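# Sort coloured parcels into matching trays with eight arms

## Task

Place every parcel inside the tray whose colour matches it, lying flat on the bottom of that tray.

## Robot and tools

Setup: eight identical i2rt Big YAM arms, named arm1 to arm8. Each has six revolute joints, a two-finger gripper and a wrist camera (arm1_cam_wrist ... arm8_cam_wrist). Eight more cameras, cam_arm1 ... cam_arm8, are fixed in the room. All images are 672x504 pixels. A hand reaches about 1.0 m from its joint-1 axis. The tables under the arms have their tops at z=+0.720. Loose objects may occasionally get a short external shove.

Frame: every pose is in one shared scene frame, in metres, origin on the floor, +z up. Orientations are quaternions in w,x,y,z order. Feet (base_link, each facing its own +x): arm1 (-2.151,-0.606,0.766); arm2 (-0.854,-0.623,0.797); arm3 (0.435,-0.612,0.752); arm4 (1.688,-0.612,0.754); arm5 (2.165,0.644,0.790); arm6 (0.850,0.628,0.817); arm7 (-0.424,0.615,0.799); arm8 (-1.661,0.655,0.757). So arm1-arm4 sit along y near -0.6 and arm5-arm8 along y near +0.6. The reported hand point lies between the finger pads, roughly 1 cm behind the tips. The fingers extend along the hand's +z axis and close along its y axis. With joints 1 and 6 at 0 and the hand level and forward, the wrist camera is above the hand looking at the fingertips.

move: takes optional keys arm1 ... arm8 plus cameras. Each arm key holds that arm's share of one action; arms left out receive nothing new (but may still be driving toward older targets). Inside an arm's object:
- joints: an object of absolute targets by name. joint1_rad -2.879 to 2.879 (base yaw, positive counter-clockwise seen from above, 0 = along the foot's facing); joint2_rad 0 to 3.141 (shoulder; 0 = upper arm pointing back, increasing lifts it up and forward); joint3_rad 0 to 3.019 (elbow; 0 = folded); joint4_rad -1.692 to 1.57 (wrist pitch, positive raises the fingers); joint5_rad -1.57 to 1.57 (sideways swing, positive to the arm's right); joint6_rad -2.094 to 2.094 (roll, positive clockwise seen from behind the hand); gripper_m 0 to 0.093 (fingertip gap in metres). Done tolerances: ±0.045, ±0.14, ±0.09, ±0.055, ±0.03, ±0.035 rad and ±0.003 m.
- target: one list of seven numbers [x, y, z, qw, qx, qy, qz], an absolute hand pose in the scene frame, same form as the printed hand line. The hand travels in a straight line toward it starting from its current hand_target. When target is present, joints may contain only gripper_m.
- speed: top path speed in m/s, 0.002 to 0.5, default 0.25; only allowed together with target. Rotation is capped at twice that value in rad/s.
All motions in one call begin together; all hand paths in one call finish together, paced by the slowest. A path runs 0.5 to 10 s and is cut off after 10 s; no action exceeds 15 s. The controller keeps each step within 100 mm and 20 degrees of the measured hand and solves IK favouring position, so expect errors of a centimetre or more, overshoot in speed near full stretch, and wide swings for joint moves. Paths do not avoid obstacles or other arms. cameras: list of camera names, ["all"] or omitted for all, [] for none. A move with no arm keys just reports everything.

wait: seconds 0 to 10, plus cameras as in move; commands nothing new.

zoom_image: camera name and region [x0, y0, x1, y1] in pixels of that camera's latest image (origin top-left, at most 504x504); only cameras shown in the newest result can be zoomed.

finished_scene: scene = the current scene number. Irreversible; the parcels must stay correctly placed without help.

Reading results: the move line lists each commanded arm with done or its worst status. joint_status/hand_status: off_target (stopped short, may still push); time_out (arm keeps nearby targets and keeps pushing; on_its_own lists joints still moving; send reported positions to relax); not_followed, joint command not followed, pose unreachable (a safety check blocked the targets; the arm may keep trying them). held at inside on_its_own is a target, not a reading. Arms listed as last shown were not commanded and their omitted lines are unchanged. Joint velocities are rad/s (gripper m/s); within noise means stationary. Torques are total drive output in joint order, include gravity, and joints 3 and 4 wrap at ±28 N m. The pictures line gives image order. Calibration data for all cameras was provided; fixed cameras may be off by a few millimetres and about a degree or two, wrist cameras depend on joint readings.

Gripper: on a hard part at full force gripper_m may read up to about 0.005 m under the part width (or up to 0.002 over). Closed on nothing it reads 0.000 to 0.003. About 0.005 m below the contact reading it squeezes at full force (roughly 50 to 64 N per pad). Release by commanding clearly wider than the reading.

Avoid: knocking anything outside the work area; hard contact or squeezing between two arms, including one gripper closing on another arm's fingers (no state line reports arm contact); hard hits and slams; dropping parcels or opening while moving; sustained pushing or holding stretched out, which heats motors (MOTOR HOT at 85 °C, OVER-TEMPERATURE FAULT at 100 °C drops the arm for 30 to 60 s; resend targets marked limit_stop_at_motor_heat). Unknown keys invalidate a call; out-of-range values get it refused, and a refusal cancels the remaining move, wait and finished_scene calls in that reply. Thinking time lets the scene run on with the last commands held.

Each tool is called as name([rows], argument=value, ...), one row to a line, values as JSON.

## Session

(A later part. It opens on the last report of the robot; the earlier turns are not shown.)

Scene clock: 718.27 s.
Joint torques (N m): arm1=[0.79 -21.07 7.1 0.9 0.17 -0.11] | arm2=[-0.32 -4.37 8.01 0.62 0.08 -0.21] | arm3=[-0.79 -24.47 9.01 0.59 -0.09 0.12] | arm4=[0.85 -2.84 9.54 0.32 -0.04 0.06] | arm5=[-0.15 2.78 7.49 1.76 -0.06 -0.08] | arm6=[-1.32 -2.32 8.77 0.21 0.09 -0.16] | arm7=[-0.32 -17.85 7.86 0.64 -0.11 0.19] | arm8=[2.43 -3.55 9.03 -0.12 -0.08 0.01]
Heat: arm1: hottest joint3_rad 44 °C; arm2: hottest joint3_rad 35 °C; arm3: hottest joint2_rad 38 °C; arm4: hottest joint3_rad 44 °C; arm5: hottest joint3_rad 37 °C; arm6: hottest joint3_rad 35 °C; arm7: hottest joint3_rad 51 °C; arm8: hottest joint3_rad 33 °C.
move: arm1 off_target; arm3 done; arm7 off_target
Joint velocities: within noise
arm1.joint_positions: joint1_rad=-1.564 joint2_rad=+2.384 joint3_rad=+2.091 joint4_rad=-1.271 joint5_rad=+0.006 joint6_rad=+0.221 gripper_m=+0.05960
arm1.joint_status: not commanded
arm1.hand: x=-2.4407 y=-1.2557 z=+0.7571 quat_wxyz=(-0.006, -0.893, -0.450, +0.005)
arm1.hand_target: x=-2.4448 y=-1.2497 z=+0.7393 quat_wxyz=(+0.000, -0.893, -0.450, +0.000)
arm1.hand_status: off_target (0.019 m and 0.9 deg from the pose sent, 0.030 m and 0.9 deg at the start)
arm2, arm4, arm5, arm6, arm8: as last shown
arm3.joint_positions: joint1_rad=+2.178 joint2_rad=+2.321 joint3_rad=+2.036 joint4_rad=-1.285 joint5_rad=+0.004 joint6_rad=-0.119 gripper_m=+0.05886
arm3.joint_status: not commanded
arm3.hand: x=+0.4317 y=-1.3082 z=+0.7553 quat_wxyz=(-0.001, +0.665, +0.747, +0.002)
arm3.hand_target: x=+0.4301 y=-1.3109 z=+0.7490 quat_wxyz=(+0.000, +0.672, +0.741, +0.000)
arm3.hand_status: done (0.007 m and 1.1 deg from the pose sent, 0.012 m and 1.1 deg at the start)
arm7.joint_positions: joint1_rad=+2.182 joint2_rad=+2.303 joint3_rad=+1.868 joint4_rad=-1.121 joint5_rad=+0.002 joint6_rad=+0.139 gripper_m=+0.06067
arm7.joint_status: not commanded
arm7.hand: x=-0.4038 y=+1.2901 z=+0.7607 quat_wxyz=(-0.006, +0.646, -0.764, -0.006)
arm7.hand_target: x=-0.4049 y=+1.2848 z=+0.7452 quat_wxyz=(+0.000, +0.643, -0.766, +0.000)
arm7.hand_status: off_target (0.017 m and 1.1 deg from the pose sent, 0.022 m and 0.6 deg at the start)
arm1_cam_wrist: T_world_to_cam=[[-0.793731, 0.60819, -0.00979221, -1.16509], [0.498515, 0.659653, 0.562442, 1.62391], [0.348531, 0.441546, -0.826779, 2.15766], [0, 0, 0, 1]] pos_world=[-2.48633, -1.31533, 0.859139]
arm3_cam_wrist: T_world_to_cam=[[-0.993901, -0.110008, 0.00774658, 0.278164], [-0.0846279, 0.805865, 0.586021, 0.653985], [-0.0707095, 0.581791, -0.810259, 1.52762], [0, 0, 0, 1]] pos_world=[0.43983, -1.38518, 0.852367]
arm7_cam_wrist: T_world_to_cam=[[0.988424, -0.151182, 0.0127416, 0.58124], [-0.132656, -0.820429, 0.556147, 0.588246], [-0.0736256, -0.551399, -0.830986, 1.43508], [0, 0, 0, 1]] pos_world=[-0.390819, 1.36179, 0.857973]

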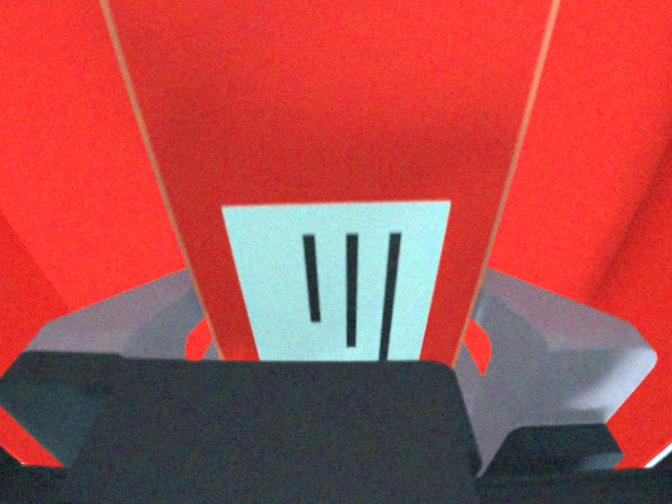

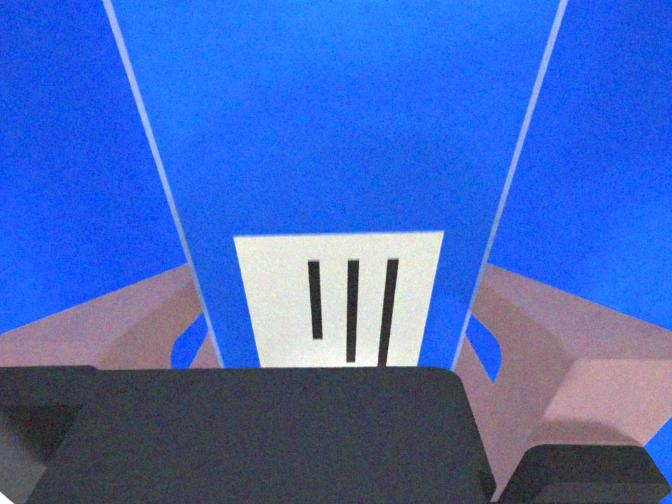

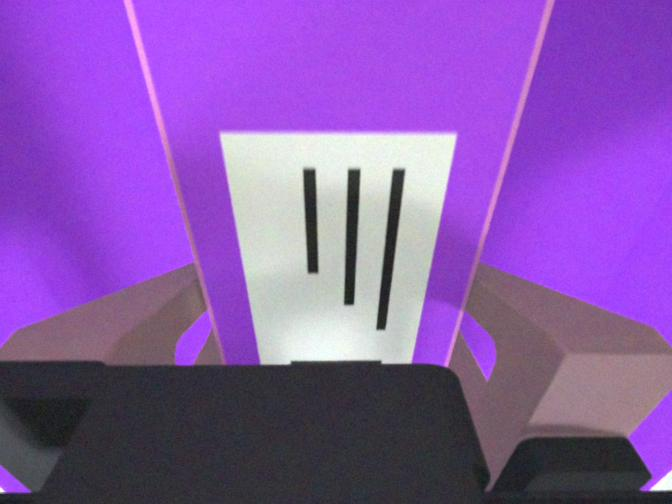

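move(arm1={"target":[-2.445,-1.250,0.734,0,0.893,0.450,0],"speed":0.08}, arm3={"target":[0.43,-1.311,0.743,0,0.672,0.741,0],"speed":0.08}, arm7={"target":[-0.405,1.280,0.737,0,-0.643,0.766,0],"speed":0.08}, cameras=[])

move(arm1={"joints":{"gripper_m":0.08}}, arm3={"joints":{"gripper_m":0.08}}, arm7={"joints":{"gripper_m":0.08}}, cameras=[])

move(arm1={"target":[-2.445,-1.250,0.86,0,0.893,0.450,0]}, arm3={"target":[0.43,-1.311,0.86,0,0.672,0.741,0]}, arm7={"target":[-0.405,1.280,0.86,0,-0.643,0.766,0]}, cameras=[])

move(arm1={"joints":{"joint2_rad":0.9,"joint3_rad":1.1,"joint4_rad":-1.62}}, arm3={"joints":{"joint2_rad":0.9,"joint3_rad":1.1,"joint4_rad":-1.62}}, arm7={"joints":{"joint2_rad":0.9,"joint3_rad":1.1,"joint4_rad":-1.62}}, cameras=["cam_arm1","cam_arm3","cam_arm7"])

Scene clock: 733.83 s.
Joint torques (N m): arm1=[0.79 -20.95 6.91 1.16 0.15 -0.06] | arm2=[-0.32 -4.37 8.01 0.61 0.08 -0.21] | arm3=[-0.67 -24.35 8.95 0.58 -0.09 0.14] | arm4=[0.91 -2.78 9.54 0.32 -0.04 0.07] | arm5=[-0.21 3.37 7.49 1.89 -0.1 -0.07] | arm6=[-1.38 -2.32 8.76 0.21 0.1 -0.17] | arm7=[-0.26 -17.73 6.86 0.92 -0.11 0.2] | arm8=[2.43 -3.66 9.09 -0.14 -0.08 0.01]
Heat: arm1: hottest joint3_rad 41 °C; arm2: hottest joint3_rad 35 °C; arm3: hottest joint2_rad 36 °C; arm4: hottest joint3_rad 44 °C; arm5: hottest joint3_rad 37 °C; arm6: hottest joint3_rad 35 °C; arm7: hottest joint3_rad 49 °C; arm8: hottest joint3_rad 33 °C.
move: arm1 off_target; arm3 done; arm7 off_target
Joint velocities: within noise
arm1.joint_positions: joint1_rad=-1.564 joint2_rad=+2.384 joint3_rad=+2.088 joint4_rad=-1.267 joint5_rad=+0.006 joint6_rad=+0.221 gripper_m=+0.05960
arm1.joint_status: not commanded
arm1.hand: x=-2.4406 y=-1.2555 z=+0.7560 quat_wxyz=(-0.006, -0.893, -0.450, +0.006)
arm1.hand_target: x=-2.4447 y=-1.2495 z=+0.7345 quat_wxyz=(+0.000, -0.893, -0.450, +0.000)
arm1.hand_status: off_target (0.023 m and 0.9 deg from the pose sent, 0.024 m and 0.9 deg at the start)
arm2, arm4, arm5, arm6, arm8: as last shown
arm3.joint_positions: joint1_rad=+2.178 joint2_rad=+2.326 joint3_rad=+2.030 joint4_rad=-1.273 joint5_rad=+0.004 joint6_rad=-0.119 gripper_m=+0.05886
arm3.joint_status: not commanded
arm3.hand: x=+0.4318 y=-1.3084 z=+0.7501 quat_wxyz=(-0.001, +0.665, +0.747, +0.002)
arm3.hand_target: x=+0.4301 y=-1.3108 z=+0.7430 quat_wxyz=(+0.000, +0.672, +0.741, +0.000)
arm3.hand_status: done (0.008 m and 1.0 deg from the pose sent, 0.013 m and 1.0 deg at the start)
arm7.joint_positions: joint1_rad=+2.182 joint2_rad=+2.303 joint3_rad=+1.851 joint4_rad=-1.105 joint5_rad=+0.002 joint6_rad=+0.139 gripper_m=+0.06067
arm7.joint_status: not commanded
arm7.hand: x=-0.4038 y=+1.2873 z=+0.7552 quat_wxyz=(-0.006, +0.645, -0.764, -0.006)
arm7.hand_target: x=-0.4049 y=+1.2798 z=+0.7374 quat_wxyz=(+0.000, +0.643, -0.766, +0.000)
arm7.hand_status: off_target (0.020 m and 1.0 deg from the pose sent, 0.026 m and 1.1 deg at the start)

Scene clock: 734.43 s.
Joint torques (N m): arm1=[0.85 -20.72 7.54 0.8 0.15 -0.08] | arm2=[-0.32 -4.37 8.01 0.61 0.08 -0.21] | arm3=[-0.56 -24.35 8.94 0.57 -0.08 0.12] | arm4=[0.85 -2.78 9.54 0.32 -0.04 0.07] | arm5=[0.44 3.31 7.57 1.83 -0.1 -0.06] | arm6=[-1.32 -2.37 8.77 0.21 0.1 -0.17] | arm7=[-0.15 -18.02 8.13 0.57 -0.12 0.19] | arm8=[2.37 -3.66 9.06 -0.12 -0.08 0.04]
Heat: arm1: hottest joint3_rad 41 °C; arm2: hottest joint3_rad 35 °C; arm3: hottest joint2_rad 36 °C; arm4: hottest joint3_rad 44 °C; arm5: hottest joint3_rad 37 °C; arm6: hottest joint3_rad 35 °C; arm7: hottest joint3_rad 49 °C; arm8: hottest joint3_rad 33 °C.
move: arm1 done; arm3 done; arm7 done
Joint velocities: within noise
arm1.joint_positions: joint1_rad=-1.564 joint2_rad=+2.384 joint3_rad=+2.080 joint4_rad=-1.258 joint5_rad=+0.006 joint6_rad=+0.220 gripper_m=+0.07983
arm1.joint_status: all done
arm1.hand: x=-2.4404 y=-1.2550 z=+0.7529 quat_wxyz=(-0.006, -0.893, -0.450, +0.006)
arm1.hand_target: x=-2.4446 y=-1.2494 z=+0.7344 quat_wxyz=(+0.000, -0.893, -0.450, +0.000)
arm1.hand_status: not commanded
arm2, arm4, arm5, arm6, arm8: as last shown
arm3.joint_positions: joint1_rad=+2.178 joint2_rad=+2.326 joint3_rad=+2.030 joint4_rad=-1.273 joint5_rad=+0.004 joint6_rad=-0.119 gripper_m=+0.07991
arm3.joint_status: all done
arm3.hand: x=+0.4318 y=-1.3084 z=+0.7501 quat_wxyz=(-0.001, +0.665, +0.747, +0.002)
arm3.hand_target: x=+0.4301 y=-1.3108 z=+0.7430 quat_wxyz=(+0.000, +0.672, +0.741, +0.000)
arm3.hand_status: not commanded
arm7.joint_positions: joint1_rad=+2.182 joint2_rad=+2.303 joint3_rad=+1.836 joint4_rad=-1.096 joint5_rad=+0.002 joint6_rad=+0.139 gripper_m=+0.07989
arm7.joint_status: all done
arm7.hand: x=-0.4040 y=+1.2830 z=+0.7495 quat_wxyz=(-0.004, +0.646, -0.764, -0.003)
arm7.hand_target: x=-0.4049 y=+1.2797 z=+0.7373 quat_wxyz=(+0.000, +0.643, -0.766, +0.000)
arm7.hand_status: not commanded

Scene clock: 735.93 s.
Joint torques (N m): arm1=[0.73 -20.31 11.89 -0.14 0.14 -0.07] | arm2=[-0.32 -4.37 8.01 0.61 0.08 -0.21] | arm3=[-0.5 -26.34 13.93 -0.36 -0.1 0.12] | arm4=[0.85 -2.78 9.54 0.32 -0.04 0.06] | arm5=[-0.21 3.19 7.47 1.89 -0.07 -0.06] | arm6=[-1.38 -2.37 8.76 0.23 0.1 -0.16] | arm7=[-0.26 -18.26 14.01 -0.35 -0.13 0.2] | arm8=[2.32 -3.78 9.01 -0.09 -0.07 0.02]
Heat: arm1: hottest joint3_rad 41 °C; arm2: hottest joint3_rad 35 °C; arm3: hottest joint2_rad 36 °C; arm4: hottest joint3_rad 44 °C; arm5: hottest joint3_rad 37 °C; arm6: hottest joint3_rad 35 °C; arm7: hottest joint3_rad 49 °C; arm8: hottest joint3_rad 33 °C.
move: arm1 done; arm3 off_target; arm7 off_target
Joint velocities: within noise
arm1.joint_positions: joint1_rad=-1.564 joint2_rad=+2.292 joint3_rad=+2.199 joint4_rad=-1.492 joint5_rad=+0.006 joint6_rad=+0.220 gripper_m=+0.07989
arm1.joint_status: not commanded
arm1.hand: x=-2.4364 y=-1.2442 z=+0.8603 quat_wxyz=(+0.001, -0.893, -0.450, -0.003)
arm1.hand_target: x=-2.4448 y=-1.2496 z=+0.8600 quat_wxyz=(+0.000, -0.893, -0.450, +0.001)
arm1.hand_status: done (0.010 m and 0.4 deg from the pose sent, 0.107 m and 1.0 deg at the start)
arm2, arm4, arm5, arm6, arm8: as last shown
arm3.joint_positions: joint1_rad=+2.178 joint2_rad=+2.271 joint3_rad=+2.142 joint4_rad=-1.494 joint5_rad=+0.004 joint6_rad=-0.119 gripper_m=+0.07997
arm3.joint_status: not commanded
arm3.hand: x=+0.4314 y=-1.2959 z=+0.8295 quat_wxyz=(-0.019, +0.665, +0.746, +0.022)
arm3.hand_target: x=+0.4301 y=-1.3095 z=+0.8602 quat_wxyz=(+0.001, +0.672, +0.741, +0.000)
arm3.hand_status: off_target (0.034 m and 3.5 deg from the pose sent, 0.110 m and 1.0 deg at the start; pose on its path clipped on 2 of 45 steps)
arm7.joint_positions: joint1_rad=+2.182 joint2_rad=+2.180 joint3_rad=+1.878 joint4_rad=-1.308 joint5_rad=+0.002 joint6_rad=+0.139 gripper_m=+0.07994
arm7.joint_status: not commanded
arm7.hand: x=-0.4045 y=+1.2639 z=+0.8439 quat_wxyz=(+0.011, +0.645, -0.764, +0.014)
arm7.hand_target: x=-0.4049 y=+1.2791 z=+0.8602 quat_wxyz=(+0.000, +0.643, -0.766, +0.000)
arm7.hand_status: off_target (0.023 m and 2.1 deg from the pose sent, 0.111 m and 0.7 deg at the start)

Scene clock: 737.87 s.
Joint torques (N m): arm1=[0.85 -2.32 7.8 0.32 0.15 -0.09] | arm2=[-0.32 -4.37 8.01 0.61 0.08 -0.21] | arm3=[-0.62 -6.07 9.25 0.16 -0.1 0.13] | arm4=[0.91 -2.78 9.54 0.32 -0.04 0.06] | arm5=[-0.32 3.02 7.34 1.81 -0.11 -0.07] | arm6=[-1.26 -2.32 8.76 0.21 0.11 -0.17] | arm7=[-0.26 -3.6 9.1 0.1 -0.12 0.19] | arm8=[2.2 -3.6 9.03 -0.14 -0.09 0]
Heat: arm1: hottest joint3_rad 41 °C; arm2: hottest joint3_rad 35 °C; arm3: hottest joint2_rad 36 °C; arm4: hottest joint3_rad 44 °C; arm5: hottest joint3_rad 37 °C; arm6: hottest joint3_rad 35 °C; arm7: hottest joint3_rad 49 °C; arm8: hottest joint3_rad 33 °C.
move: arm1 done; arm3 done; arm7 done
Joint velocities: within noise
arm1.joint_positions: joint1_rad=-1.564 joint2_rad=+0.899 joint3_rad=+1.112 joint4_rad=-1.613 joint5_rad=+0.006 joint6_rad=+0.220 gripper_m=+0.07989
arm1.joint_status: all done
arm1.hand: x=-2.2568 y=-0.8350 z=+1.0757 quat_wxyz=(-0.057, -0.890, -0.448, +0.068)
arm1.hand_target: x=-2.2573 y=-0.8310 z=+1.0701 quat_wxyz=(-0.050, -0.890, -0.448, +0.062)
arm1.hand_status: not commanded
arm2.joint_positions: joint1_rad=-1.382 joint2_rad=+0.902 joint3_rad=+1.104 joint4_rad=-1.616 joint5_rad=+0.001 joint6_rad=+0.885 gripper_m=+0.09192
arm2.joint_status: not commanded
arm2.hand: x=-0.7385 y=-0.3982 z=+1.1009 quat_wxyz=(-0.043, +0.106, -0.991, -0.066)
arm2.hand_target: x=-0.7379 y=-0.4010 z=+1.0998 quat_wxyz=(-0.042, +0.110, -0.991, -0.063)
arm2.hand_status: not commanded
arm3.joint_positions: joint1_rad=+2.178 joint2_rad=+0.912 joint3_rad=+1.100 joint4_rad=-1.614 joint5_rad=+0.004 joint6_rad=-0.119 gripper_m=+0.07997
arm3.joint_status: all done
arm3.hand: x=+0.4316 y=-0.8679 z=+1.0499 quat_wxyz=(+0.047, +0.664, +0.745, -0.052)
arm3.hand_target: x=+0.4312 y=-0.8645 z=+1.0523 quat_wxyz=(+0.049, +0.670, +0.739, -0.054)
arm3.hand_status: not commanded
arm4.joint_positions: joint1_rad=+1.827 joint2_rad=+0.906 joint3_rad=+1.110 joint4_rad=-1.615 joint5_rad=+0.011 joint6_rad=-0.435 gripper_m=+0.09190
arm4.joint_status: not commanded
arm4.hand: x=+1.4538 y=-0.5158 z=+1.0609 quat_wxyz=(-0.032, +0.996, +0.035, -0.078)
arm4.hand_target: x=+1.4568 y=-0.5192 z=+1.0577 quat_wxyz=(-0.030, +0.996, +0.039, -0.073)
arm4.hand_status: not commanded
arm5: as last shown
arm6.joint_positions: joint1_rad=-1.334 joint2_rad=+0.906 joint3_rad=+1.098 joint4_rad=-1.616 joint5_rad=+0.000 joint6_rad=+0.867 gripper_m=+0.09188
arm6.joint_status: not commanded
arm6.hand: x=+0.7559 y=+0.3940 z=+1.1172 quat_wxyz=(-0.063, -0.984, -0.160, +0.038)
arm6.hand_target: x=+0.7544 y=+0.3966 z=+1.1194 quat_wxyz=(-0.064, -0.984, -0.159, +0.040)
arm6.hand_status: not commanded
arm7.joint_positions: joint1_rad=+2.182 joint2_rad=+0.901 joint3_rad=+1.112 joint4_rad=-1.613 joint5_rad=+0.002 joint6_rad=+0.139 gripper_m=+0.07994
arm7.joint_status: all done
arm7.hand: x=-0.4155 y=+0.8687 z=+1.1072 quat_wxyz=(-0.058, +0.643, -0.761, -0.064)
arm7.hand_target: x=-0.4162 y=+0.8648 z=+1.1021 quat_wxyz=(-0.051, +0.641, -0.764, -0.058)
arm7.hand_status: not commanded
arm8.joint_positions: joint1_rad=+0.362 joint2_rad=+0.910 joint3_rad=+1.107 joint4_rad=-1.616 joint5_rad=+0.001 joint6_rad=+1.062 gripper_m=+0.09193
arm8.joint_status: not commanded
arm8.hand: x=-1.7232 y=+0.4084 z=+1.0606 quat_wxyz=(-0.071, -0.988, -0.132, +0.029)
arm8.hand_target: x=-1.7205 y=+0.4117 z=+1.0599 quat_wxyz=(-0.071, -0.988, -0.132, +0.027)
arm8.hand_status: not commanded

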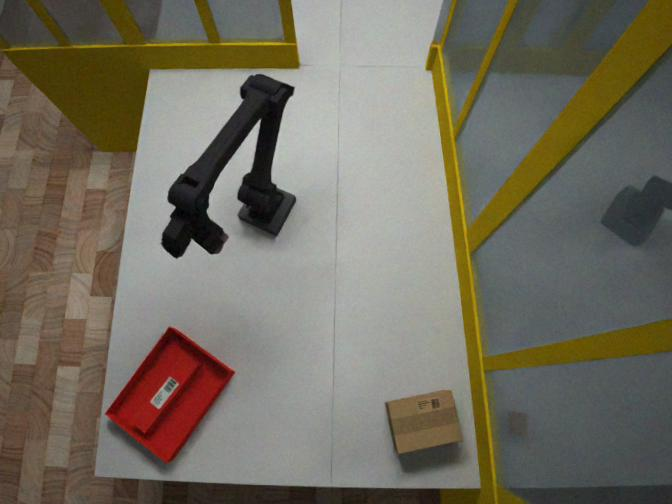

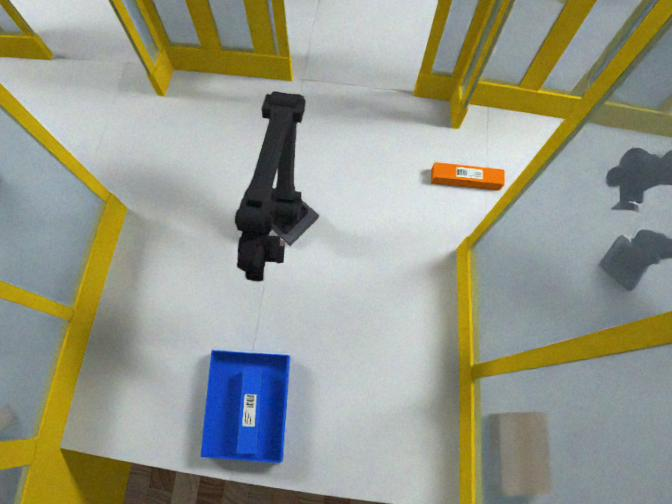

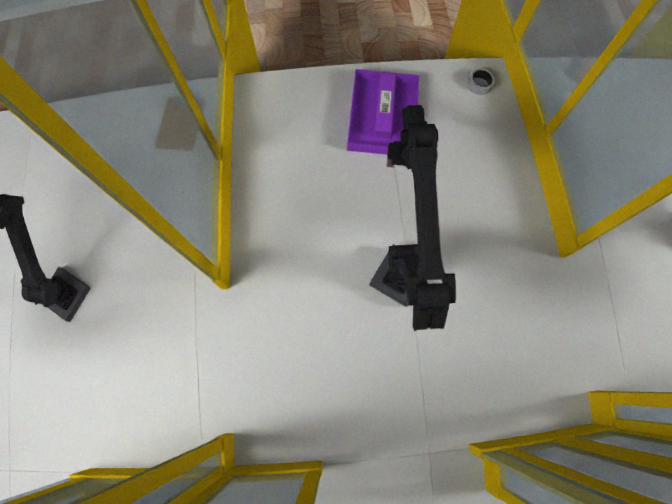

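move(arm3={"joints":{"joint1_rad":-2.18,"joint6_rad":0.26,"gripper_m":0.092}}, cameras=[])

move(arm3={"target":[1.062,-0.372,0.89,0,-0.035,0.999,0]}, cameras=["arm3_cam_wrist","cam_arm3"])

zoom_image(camera="cam_arm3", region=[400, 120, 540, 225])

Scene clock: 748.83 s.
Joint torques (N m): arm1=[0.85 -2.2 7.82 0.34 0.15 -0.07] | arm2=[-0.32 -4.42 8.01 0.61 0.08 -0.21] | arm3=[-1.67 -5.71 9.26 0.17 -0.07 0.12] | arm4=[0.91 -2.78 9.54 0.32 -0.04 0.06] | arm5=[-0.79 2.78 7.54 1.7 -0.08 -0.04] | arm6=[-1.38 -2.32 8.77 0.21 0.1 -0.17] | arm7=[-0.26 -3.55 9.11 0.06 -0.12 0.2] | arm8=[2.43 -3.6 8.99 -0.09 -0.08 0.03]
Heat: arm1: hottest joint3_rad 39 °C; arm2: hottest joint3_rad 35 °C; arm3: hottest joint2_rad 35 °C; arm4: hottest joint3_rad 44 °C; arm5: hottest joint3_rad 37 °C; arm6: hottest joint3_rad 35 °C; arm7: hottest joint3_rad 47 °C; arm8: hottest joint3_rad 33 °C.
move: arm3 done
Joint velocities: within noise
arm1, arm2, arm4, arm5, arm6, arm7, arm8: as last shown
arm3.joint_positions: joint1_rad=-2.167 joint2_rad=+0.912 joint3_rad=+1.100 joint4_rad=-1.614 joint5_rad=+0.004 joint6_rad=+0.245 gripper_m=+0.09202
arm3.joint_status: all done
arm3.hand: x=+0.6718 y=-0.5240 z=+1.0533 quat_wxyz=(-0.073, +0.059, -0.995, -0.022)
arm3.hand_target: x=+0.6698 y=-0.5285 z=+1.0556 quat_wxyz=(-0.075, +0.045, -0.996, -0.023)
arm3.hand_status: not commanded

Scene clock: 751.70 s.
Joint torques (N m): arm1=[0.91 -2.2 7.82 0.29 0.16 -0.06] | arm2=[-0.32 -4.42 7.99 0.61 0.08 -0.21] | arm3=[-0.21 -23 14.13 -0.35 -0.14 0.15] | arm4=[0.85 -2.84 9.54 0.32 -0.04 0.06] | arm5=[0.21 2.9 7.46 1.88 -0.1 -0.02] | arm6=[-1.32 -2.32 8.76 0.21 0.1 -0.16] | arm7=[-0.15 -3.6 9.09 0.16 -0.12 0.19] | arm8=[2.37 -3.43 8.99 -0.08 -0.06 0.02]
Heat: arm1: hottest joint3_rad 39 °C; arm2: hottest joint3_rad 35 °C; arm3: hottest joint2_rad 35 °C; arm4: hottest joint3_rad 44 °C; arm5: hottest joint3_rad 37 °C; arm6: hottest joint3_rad 35 °C; arm7: hottest joint3_rad 47 °C; arm8: hottest joint3_rad 33 °C.
move: arm3 off_target
Joint velocities: within noise
arm1, arm2, arm4, arm6, arm7, arm8: as last shown
arm3.joint_positions: joint1_rad=-2.167 joint2_rad=+2.161 joint3_rad=+2.045 joint4_rad=-1.498 joint5_rad=+0.004 joint6_rad=+0.281 gripper_m=+0.09202
arm3.joint_status: not commanded
arm3.hand: x=+1.0496 y=-0.3792 z=+0.8740 quat_wxyz=(+0.017, +0.042, -0.999, +0.006)
arm3.hand_target: x=+1.0610 y=-0.3723 z=+0.8900 quat_wxyz=(+0.000, +0.035, -0.999, +0.000)
arm3.hand_status: off_target (0.022 m and 2.2 deg from the pose sent, 0.450 m and 9.2 deg at the start)
arm5.joint_positions: joint1_rad=+0.539 joint2_rad=+0.625 joint3_rad=+1.427 joint4_rad=-1.371 joint5_rad=+0.119 joint6_rad=-0.097 gripper_m=+0.09397
arm5.joint_status: not commanded
arm5.hand: x=+1.9393 y=+0.5988 z=+1.3388 quat_wxyz=(-0.011, +0.867, +0.137, -0.480)
arm5.hand_target: x=+1.9418 y=+0.5979 z=+1.3513 quat_wxyz=(-0.008, +0.859, +0.137, -0.492)
arm5.hand_status: not commanded
arm3_cam_wrist: T_world_to_cam=[[0.0791084, -0.996653, 0.0206048, -0.48017], [-0.791188, -0.0501988, 0.60951, 0.284557], [-0.606435, -0.0645196, -0.792511, 1.42875], [0, 0, 0, 1]] pos_world=[1.12957, -0.372096, 0.968751]

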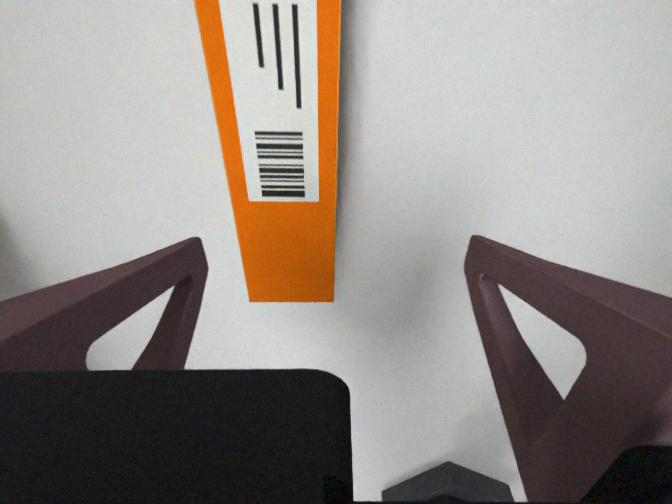

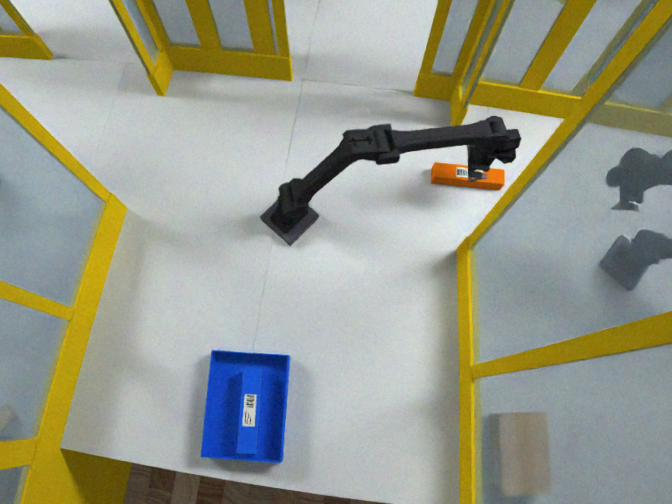

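Scaled by 3.600.

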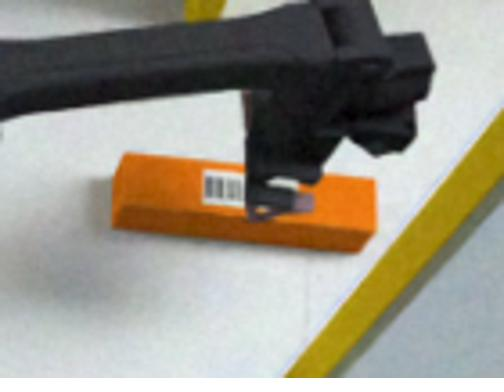

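move(arm3={"target":[1.07,-0.346,0.84,0,-0.03,0.9995,0]}, cameras=["arm3_cam_wrist"])

Scene clock: 763.10 s.
Joint torques (N m): arm1=[1.14 -2.49 7.77 0.38 0.17 -0.08] | arm2=[-0.32 -4.37 8.01 0.62 0.08 -0.21] | arm3=[0.21 -24.76 13.7 0.42 -0.17 0.16] | arm4=[0.91 -2.78 9.55 0.32 -0.04 0.06] | arm5=[-0.26 3.02 7.41 1.87 -0.07 -0.09] | arm6=[-1.32 -2.32 8.77 0.23 0.1 -0.16] | arm7=[-0.21 -3.6 9.13 0.13 -0.13 0.19] | arm8=[2.61 -3.43 9.07 -0.08 -0.08 0.03]
Heat: arm1: hottest joint3_rad 38 °C; arm2: hottest joint3_rad 35 °C; arm3: hottest joint3_rad 36 °C; arm4: hottest joint3_rad 44 °C; arm5: hottest joint3_rad 37 °C; arm6: hottest joint3_rad 35 °C; arm7: hottest joint3_rad 45 °C; arm8: hottest joint3_rad 33 °C.
move: arm3 off_target
Joint velocities: within noise
arm1, arm2, arm4, arm5, arm6, arm7, arm8: as last shown
arm3.joint_positions: joint1_rad=-2.143 joint2_rad=+2.245 joint3_rad=+2.046 joint4_rad=-1.446 joint5_rad=+0.004 joint6_rad=+0.322 gripper_m=+0.09202
arm3.joint_status: not commanded
arm3.hand: x=+1.0531 y=-0.3605 z=+0.8197 quat_wxyz=(+0.031, +0.033, -0.999, +0.012)
arm3.hand_target: x=+1.0685 y=-0.3465 z=+0.8407 quat_wxyz=(+0.000, +0.030, -1.000, -0.001)
arm3.hand_status: off_target (0.030 m and 3.9 deg from the pose sent, 0.052 m and 2.5 deg at the start)
arm3_cam_wrist: T_world_to_cam=[[0.0633059, -0.997477, 0.0321137, -0.453809], [-0.774333, -0.0287927, 0.632123, 0.292754], [-0.629603, -0.0648838, -0.774203, 1.39824], [0, 0, 0, 1]] pos_world=[1.13575, -0.353512, 0.912035]

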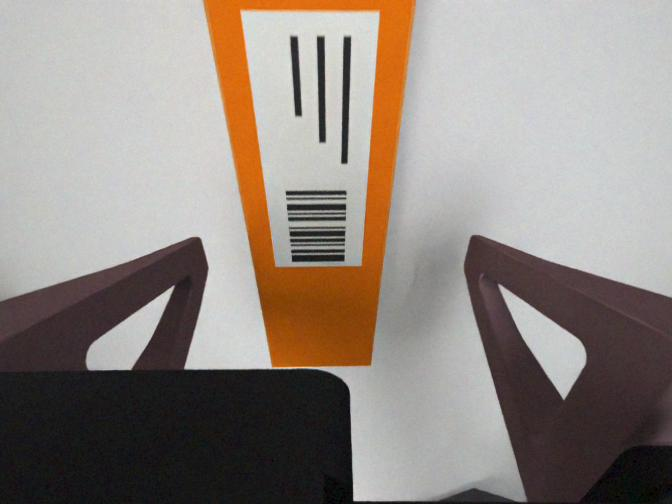

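move(arm3={"target":[1.07,-0.340,0.760,0,-0.03,0.9995,0],"speed":0.15}, cameras=["arm3_cam_wrist"])

Scene clock: 769.67 s.
Joint torques (N m): arm1=[0.91 -2.32 7.83 0.34 0.15 -0.07] | arm2=[-0.32 -4.37 8.01 0.61 0.08 -0.21] | arm3=[0.38 -25.11 9.62 0.61 -0.15 0.14] | arm4=[0.91 -2.78 9.54 0.32 -0.04 0.06] | arm5=[-0.26 3.25 7.5 1.81 -0.06 -0.08] | arm6=[-1.38 -2.37 8.77 0.23 0.1 -0.16] | arm7=[-0.15 -3.66 9.11 0.06 -0.12 0.19] | arm8=[2.49 -3.72 8.99 -0.09 -0.06 0.02]
Heat: arm1: hottest joint3_rad 37 °C; arm2: hottest joint3_rad 35 °C; arm3: hottest joint3_rad 37 °C; arm4: hottest joint3_rad 44 °C; arm5: hottest joint3_rad 37 °C; arm6: hottest joint3_rad 35 °C; arm7: hottest joint3_rad 45 °C; arm8: hottest joint3_rad 33 °C.
move: arm3 off_target
Joint velocities: within noise
arm1, arm2, arm4, arm5, arm6, arm7, arm8: as last shown
arm3.joint_positions: joint1_rad=-2.137 joint2_rad=+2.314 joint3_rad=+1.999 joint4_rad=-1.288 joint5_rad=+0.004 joint6_rad=+0.329 gripper_m=+0.09202
arm3.joint_status: not commanded
arm3.hand: x=+1.0669 y=-0.3507 z=+0.7559 quat_wxyz=(+0.011, +0.032, -0.999, +0.005)
arm3.hand_target: x=+1.0697 y=-0.3400 z=+0.7602 quat_wxyz=(+0.000, +0.030, -1.000, +0.000)
arm3.hand_status: off_target (0.012 m and 1.4 deg from the pose sent, 0.065 m and 3.9 deg at the start)
arm3_cam_wrist: T_world_to_cam=[[0.0599234, -0.998029, 0.0186338, -0.42916], [-0.798852, -0.0367546, 0.600403, 0.391408], [-0.598535, -0.0508639, -0.79948, 1.34908], [0, 0, 0, 1]] pos_world=[1.14587, -0.345308, 0.851558]

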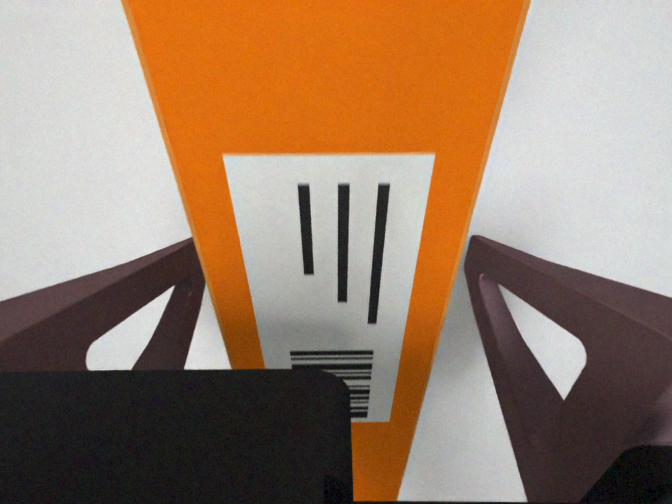

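move(arm3={"joints":{"gripper_m":0.052}}, cameras=[])

move(arm3={"target":[1.06,-0.346,0.89,0,-0.03,0.9995,0]}, cameras=[])

move(arm3={"joints":{"joint2_rad":1.2,"joint3_rad":1.25,"joint4_rad":-1.62}}, cameras=[])

move(arm3={"joints":{"joint1_rad":-1.208}}, cameras=[])

move(arm3={"target":[0.59,-0.01,0.89,0,-0.5,0.866,0]}, cameras=["cam_arm3","cam_arm6","arm3_cam_wrist"])

Scene clock: 786.10 s.
Joint torques (N m): arm1=[0.67 -2.32 7.73 0.29 0.17 -0.05] | arm2=[-0.32 -4.37 7.99 0.61 0.08 -0.21] | arm3=[0.44 -25.11 9.44 0.58 -0.14 0.13] | arm4=[0.85 -2.78 9.54 0.32 -0.04 0.07] | arm5=[-0.09 3.08 7.5 1.95 -0.11 -0.04] | arm6=[-1.38 -2.32 8.77 0.21 0.09 -0.16] | arm7=[-0.26 -3.49 9.1 0.17 -0.12 0.19] | arm8=[2.61 -3.66 9.06 -0.05 -0.07 0.02]
Heat: arm1: hottest joint3_rad 36 °C; arm2: hottest joint3_rad 35 °C; arm3: hottest joint2_rad 38 °C; arm4: hottest joint3_rad 44 °C; arm5: hottest joint3_rad 37 °C; arm6: hottest joint3_rad 35 °C; arm7: hottest joint3_rad 44 °C; arm8: hottest joint3_rad 33 °C.
move: arm3 off_target
Joint velocities: within noise
arm1, arm2, arm4, arm5, arm6, arm7, arm8: as last shown
arm3.joint_positions: joint1_rad=-2.137 joint2_rad=+2.314 joint3_rad=+1.999 joint4_rad=-1.287 joint5_rad=+0.004 joint6_rad=+0.330 gripper_m=+0.05876
arm3.joint_status: gripper_m off_target (ended at +0.05879, target +0.05200)
arm3.hand: x=+1.0670 y=-0.3507 z=+0.7559 quat_wxyz=(+0.011, +0.032, -0.999, +0.005)
arm3.hand_target: x=+1.0698 y=-0.3400 z=+0.7602 quat_wxyz=(+0.000, +0.030, -1.000, +0.000)
arm3.hand_status: not commanded

Scene clock: 787.60 s.
Joint torques (N m): arm1=[0.73 -2.43 7.82 0.39 0.15 -0.08] | arm2=[-0.32 -4.37 8.01 0.61 0.08 -0.21] | arm3=[0.26 -25.35 14.13 -0.42 -0.15 0.11] | arm4=[0.85 -2.78 9.54 0.31 -0.04 0.06] | arm5=[-0.32 2.9 7.41 1.85 -0.09 -0.06] | arm6=[-1.44 -2.37 8.76 0.21 0.1 -0.16] | arm7=[-0.15 -3.66 9.07 0.13 -0.12 0.19] | arm8=[2.32 -3.66 9.07 -0.08 -0.07 0.02]
Heat: arm1: hottest joint3_rad 36 °C; arm2: hottest joint3_rad 35 °C; arm3: hottest joint2_rad 38 °C; arm4: hottest joint3_rad 44 °C; arm5: hottest joint3_rad 37 °C; arm6: hottest joint3_rad 35 °C; arm7: hottest joint3_rad 43 °C; arm8: hottest joint3_rad 33 °C.
move: arm3 off_target
Joint velocities: within noise
arm1, arm2, arm4, arm5, arm6, arm7, arm8: as last shown
arm3.joint_positions: joint1_rad=-2.137 joint2_rad=+2.210 joint3_rad=+2.087 joint4_rad=-1.517 joint5_rad=+0.004 joint6_rad=+0.330 gripper_m=+0.05876
arm3.joint_status: not commanded
arm3.hand: x=+1.0489 y=-0.3586 z=+0.8584 quat_wxyz=(+0.028, +0.032, -0.999, +0.011)
arm3.hand_target: x=+1.0583 y=-0.3466 z=+0.8902 quat_wxyz=(+0.000, +0.030, -1.000, -0.001)
arm3.hand_status: off_target (0.036 m and 3.5 deg from the pose sent, 0.134 m and 1.4 deg at the start; pose on its path clipped on 5 of 45 steps)

Scene clock: 789.23 s.
Joint torques (N m): arm1=[1.03 -2.37 7.82 0.42 0.17 -0.05] | arm2=[-0.32 -4.37 8.01 0.61 0.08 -0.21] | arm3=[0.32 -10.23 9.52 -0.05 -0.17 0.11] | arm4=[0.85 -2.78 9.52 0.32 -0.04 0.07] | arm5=[0.15 2.49 7.42 1.8 -0.08 -0.01] | arm6=[-1.38 -2.32 8.76 0.24 0.1 -0.16] | arm7=[-0.26 -3.55 9.1 0.12 -0.11 0.18] | arm8=[2.32 -3.6 9.02 -0.09 -0.07 0.03]
Heat: arm1: hottest joint3_rad 36 °C; arm2: hottest joint3_rad 35 °C; arm3: hottest joint2_rad 38 °C; arm4: hottest joint3_rad 44 °C; arm5: hottest joint3_rad 37 °C; arm6: hottest joint3_rad 35 °C; arm7: hottest joint3_rad 43 °C; arm8: hottest joint3_rad 33 °C.
move: arm3 done
Joint velocities: within noise
arm1, arm2, arm4, arm5, arm6, arm7, arm8: as last shown
arm3.joint_positions: joint1_rad=-2.137 joint2_rad=+1.212 joint3_rad=+1.246 joint4_rad=-1.615 joint5_rad=+0.004 joint6_rad=+0.330 gripper_m=+0.05876
arm3.joint_status: all done
arm3.hand: x=+0.7404 y=-0.4873 z=+1.0302 quat_wxyz=(+0.001, +0.032, -0.999, +0.001)
arm3.hand_target: x=+0.7371 y=-0.4846 z=+1.0354 quat_wxyz=(-0.004, +0.030, -1.000, -0.002)
arm3.hand_status: not commanded

Scene clock: 790.80 s.
Joint torques (N m): arm1=[0.73 -2.43 7.73 0.25 0.12 -0.06] | arm2=[-0.32 -4.37 8.01 0.62 0.08 -0.21] | arm3=[0.44 -10.29 9.52 -0.06 -0.1 0.11] | arm4=[0.85 -2.78 9.54 0.32 -0.04 0.07] | arm5=[-0.21 3.37 7.54 1.83 -0.1 -0.02] | arm6=[-1.32 -2.43 8.77 0.21 0.1 -0.16] | arm7=[0.03 -3.55 9.07 0.09 -0.11 0.19] | arm8=[2.49 -3.84 9.05 -0.08 -0.07 0.01]
Heat: arm1: hottest joint3_rad 36 °C; arm2: hottest joint3_rad 35 °C; arm3: hottest joint2_rad 37 °C; arm4: hottest joint3_rad 44 °C; arm5: hottest joint3_rad 37 °C; arm6: hottest joint3_rad 35 °C; arm7: hottest joint3_rad 43 °C; arm8: hottest joint3_rad 33 °C.
move: arm3 done
Joint velocities: within noise
arm1.joint_positions: joint1_rad=-1.564 joint2_rad=+0.899 joint3_rad=+1.112 joint4_rad=-1.613 joint5_rad=+0.006 joint6_rad=+0.220 gripper_m=+0.07989
arm1.joint_status: not commanded
arm1.hand: x=-2.2568 y=-0.8350 z=+1.0757 quat_wxyz=(-0.057, -0.890, -0.448, +0.068)
arm1.hand_target: x=-2.2573 y=-0.8310 z=+1.0701 quat_wxyz=(-0.050, -0.890, -0.448, +0.062)
arm1.hand_status: not commanded
arm2.joint_positions: joint1_rad=-1.382 joint2_rad=+0.902 joint3_rad=+1.104 joint4_rad=-1.616 joint5_rad=+0.001 joint6_rad=+0.885 gripper_m=+0.09192
arm2.joint_status: not commanded
arm2.hand: x=-0.7385 y=-0.3982 z=+1.1009 quat_wxyz=(-0.043, +0.106, -0.991, -0.066)
arm2.hand_target: x=-0.7379 y=-0.4010 z=+1.0998 quat_wxyz=(-0.042, +0.110, -0.991, -0.063)
arm2.hand_status: not commanded
arm3.joint_positions: joint1_rad=-1.221 joint2_rad=+1.212 joint3_rad=+1.246 joint4_rad=-1.615 joint5_rad=+0.003 joint6_rad=+0.330 gripper_m=+0.05877
arm3.joint_status: all done
arm3.hand: x=+0.5201 y=-0.2933 z=+1.0301 quat_wxyz=(-0.002, +0.471, -0.882, +0.004)
arm3.hand_target: x=+0.5155 y=-0.2941 z=+1.0352 quat_wxyz=(-0.005, +0.470, -0.883, -0.001)
arm3.hand_status: not commanded
arm4.joint_positions: joint1_rad=+1.827 joint2_rad=+0.906 joint3_rad=+1.110 joint4_rad=-1.615 joint5_rad=+0.011 joint6_rad=-0.435 gripper_m=+0.09190
arm4.joint_status: not commanded
arm4.hand: x=+1.4538 y=-0.5158 z=+1.0609 quat_wxyz=(-0.032, +0.996, +0.035, -0.078)
arm4.hand_target: x=+1.4568 y=-0.5192 z=+1.0577 quat_wxyz=(-0.030, +0.996, +0.039, -0.073)
arm4.hand_status: not commanded
arm5: as last shown
arm6.joint_positions: joint1_rad=-1.334 joint2_rad=+0.906 joint3_rad=+1.098 joint4_rad=-1.616 joint5_rad=+0.000 joint6_rad=+0.867 gripper_m=+0.09188
arm6.joint_status: not commanded
arm6.hand: x=+0.7559 y=+0.3940 z=+1.1172 quat_wxyz=(-0.063, -0.984, -0.160, +0.038)
arm6.hand_target: x=+0.7544 y=+0.3966 z=+1.1194 quat_wxyz=(-0.064, -0.984, -0.159, +0.040)
arm6.hand_status: not commanded
arm7.joint_positions: joint1_rad=+2.182 joint2_rad=+0.901 joint3_rad=+1.112 joint4_rad=-1.613 joint5_rad=+0.002 joint6_rad=+0.139 gripper_m=+0.07994
arm7.joint_status: not commanded
arm7.hand: x=-0.4155 y=+0.8687 z=+1.1072 quat_wxyz=(-0.058, +0.643, -0.761, -0.064)
arm7.hand_target: x=-0.4162 y=+0.8648 z=+1.1021 quat_wxyz=(-0.051, +0.641, -0.764, -0.058)
arm7.hand_status: not commanded
arm8.joint_positions: joint1_rad=+0.362 joint2_rad=+0.910 joint3_rad=+1.107 joint4_rad=-1.616 joint5_rad=+0.001 joint6_rad=+1.062 gripper_m=+0.09193
arm8.joint_status: not commanded
arm8.hand: x=-1.7232 y=+0.4084 z=+1.0606 quat_wxyz=(-0.071, -0.988, -0.132, +0.029)
arm8.hand_target: x=-1.7205 y=+0.4117 z=+1.0599 quat_wxyz=(-0.071, -0.988, -0.132, +0.027)
arm8.hand_status: not commanded

Scene clock: 793.10 s.
Joint torques (N m): arm1=[0.44 -2.43 7.87 0.39 0.15 -0.07] | arm2=[-0.32 -4.37 7.99 0.61 0.08 -0.21] | arm3=[-0.09 -21.36 14 -0.38 -0.24 -0.22] | arm4=[0.91 -2.78 9.54 0.34 -0.04 0.07] | arm5=[-0.62 2.73 7.5 1.99 -0.08 -0.04] | arm6=[-1.38 -2.26 8.77 0.23 0.1 -0.16] | arm7=[-0.21 -3.55 9.11 0.14 -0.11 0.2] | arm8=[2.08 -3.49 9.05 -0.17 -0.07 0.01]
Heat: arm1: hottest joint3_rad 36 °C; arm2: hottest joint3_rad 35 °C; arm3: hottest joint2_rad 37 °C; arm4: hottest joint3_rad 44 °C; arm5: hottest joint3_rad 37 °C; arm6: hottest joint3_rad 35 °C; arm7: hottest joint3_rad 43 °C; arm8: hottest joint3_rad 33 °C.
move: arm3 off_target
Joint velocities: within noise
arm1, arm2, arm4, arm5, arm6, arm7, arm8: as last shown
arm3.joint_positions: joint1_rad=-1.221 joint2_rad=+2.012 joint3_rad=+1.791 joint4_rad=-1.399 joint5_rad=+0.000 joint6_rad=+0.287 gripper_m=+0.05877
arm3.joint_status: not commanded
arm3.hand: x=+0.5911 y=-0.0275 z=+0.8707 quat_wxyz=(+0.013, +0.489, -0.872, +0.016)
arm3.hand_target: x=+0.5896 y=-0.0111 z=+0.8903 quat_wxyz=(-0.001, +0.500, -0.866, +0.000)
arm3.hand_status: off_target (0.026 m and 2.8 deg from the pose sent, 0.324 m and 3.9 deg at the start)
pictures: arm3_cam_wrist, cam_arm3, cam_arm6
arm3_cam_wrist: T_world_to_cam=[[0.851135, -0.524325, 0.0255599, -0.540871], [-0.427576, -0.66419, 0.613213, -0.293669], [-0.304546, -0.532856, -0.789504, 0.976743], [0, 0, 0, 1]] pos_world=[0.632252, 0.0418187, 0.965049]

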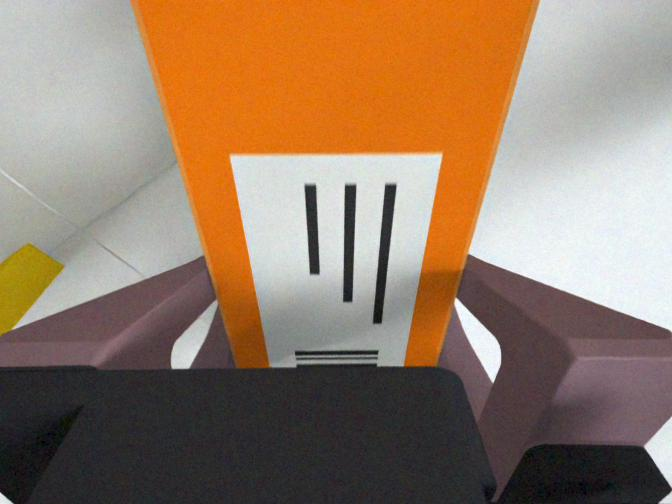

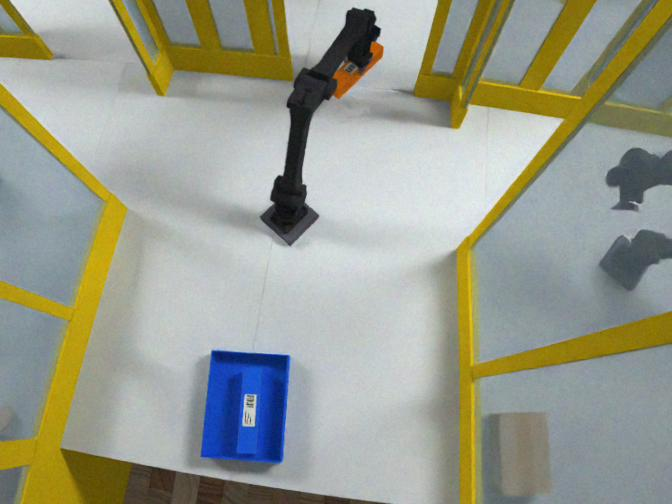

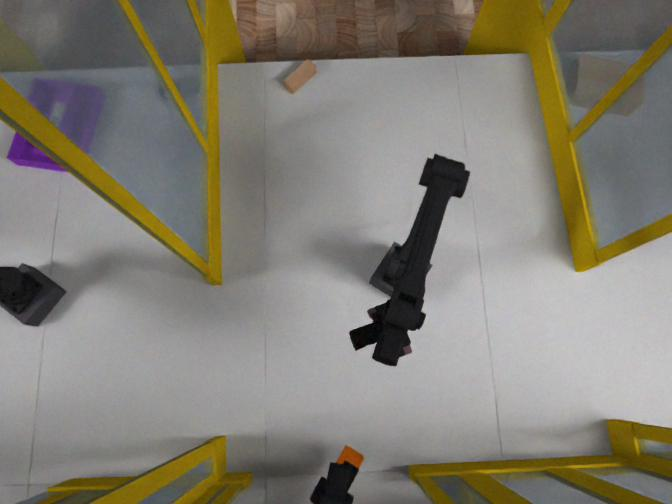

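move(arm3={"target":[0.59,0.02,0.785,0,-0.5,0.866,0],"speed":0.2}, cameras=[])

move(arm3={"target":[0.59,0.02,0.757,0,-0.5,0.866,0],"speed":0.1}, cameras=[])

Scene clock: 799.50 s.
Joint torques (N m): arm1=[0.62 -2.32 7.82 0.31 0.16 -0.07] | arm2=[-0.32 -4.37 8.01 0.62 0.08 -0.21] | arm3=[0.62 -24.06 11.59 0.47 -0.24 -0.08] | arm4=[0.91 -2.78 9.54 0.32 -0.04 0.06] | arm5=[-0.21 2.84 7.43 1.81 -0.09 -0.04] | arm6=[-1.38 -2.32 8.77 0.24 0.1 -0.16] | arm7=[-0.38 -3.55 9.1 0.13 -0.11 0.19] | arm8=[2.61 -3.78 9.06 -0.08 -0.06 0.02]
Heat: arm1: hottest joint3_rad 36 °C; arm2: hottest joint3_rad 35 °C; arm3: hottest joint2_rad 36 °C; arm4: hottest joint3_rad 44 °C; arm5: hottest joint3_rad 37 °C; arm6: hottest joint3_rad 35 °C; arm7: hottest joint3_rad 43 °C; arm8: hottest joint3_rad 33 °C.
move: arm3 off_target
Joint velocities: within noise
arm1, arm2, arm4, arm6, arm7, arm8: as last shown
arm3.joint_positions: joint1_rad=-1.215 joint2_rad=+2.182 joint3_rad=+1.791 joint4_rad=-1.245 joint5_rad=-0.001 joint6_rad=+0.287 gripper_m=+0.05877
arm3.joint_status: not commanded
arm3.hand: x=+0.5951 y=-0.0005 z=+0.7666 quat_wxyz=(+0.019, +0.492, -0.870, +0.022)
arm3.hand_target: x=+0.5897 y=+0.0191 z=+0.7856 quat_wxyz=(+0.000, +0.500, -0.866, +0.000)
arm3.hand_status: off_target (0.028 m and 3.5 deg from the pose sent, 0.098 m and 2.8 deg at the start)
arm5.joint_positions: joint1_rad=+0.539 joint2_rad=+0.625 joint3_rad=+1.427 joint4_rad=-1.371 joint5_rad=+0.119 joint6_rad=-0.097 gripper_m=+0.09397
arm5.joint_status: not commanded
arm5.hand: x=+1.9393 y=+0.5988 z=+1.3388 quat_wxyz=(-0.011, +0.867, +0.137, -0.480)
arm5.hand_target: x=+1.9418 y=+0.5979 z=+1.3513 quat_wxyz=(-0.008, +0.859, +0.137, -0.492)
arm5.hand_status: not commanded

Scene clock: 800.67 s.
Joint torques (N m): arm1=[0.79 -2.08 7.79 0.36 0.15 -0.04] | arm2=[-0.32 -4.42 7.99 0.62 0.08 -0.21] | arm3=[0.38 -22.59 9.4 0.58 -0.22 -0.09] | arm4=[0.91 -2.78 9.54 0.32 -0.04 0.07] | arm5=[-0.38 3.19 7.49 1.7 -0.08 -0.04] | arm6=[-1.38 -2.37 8.77 0.21 0.1 -0.16] | arm7=[-0.32 -3.49 9.06 0.1 -0.11 0.19] | arm8=[2.32 -3.78 9.03 -0.12 -0.06 0]
Heat: arm1: hottest joint3_rad 36 °C; arm2: hottest joint3_rad 35 °C; arm3: hottest joint2_rad 36 °C; arm4: hottest joint3_rad 44 °C; arm5: hottest joint3_rad 37 °C; arm6: hottest joint3_rad 35 °C; arm7: hottest joint3_rad 43 °C; arm8: hottest joint3_rad 33 °C.
move: arm3 off_target
Joint velocities: within noise
arm1, arm2, arm4, arm5, arm6, arm7, arm8: as last shown
arm3.joint_positions: joint1_rad=-1.215 joint2_rad=+2.193 joint3_rad=+1.791 joint4_rad=-1.190 joint5_rad=-0.001 joint6_rad=+0.287 gripper_m=+0.05877
arm3.joint_status: not commanded
arm3.hand: x=+0.5981 y=+0.0112 z=+0.7593 quat_wxyz=(+0.004, +0.492, -0.871, +0.006)
arm3.hand_target: x=+0.5900 y=+0.0197 z=+0.7571 quat_wxyz=(+0.000, +0.500, -0.866, +0.000)
arm3.hand_status: off_target (0.012 m and 1.4 deg from the pose sent, 0.023 m and 3.5 deg at the start)


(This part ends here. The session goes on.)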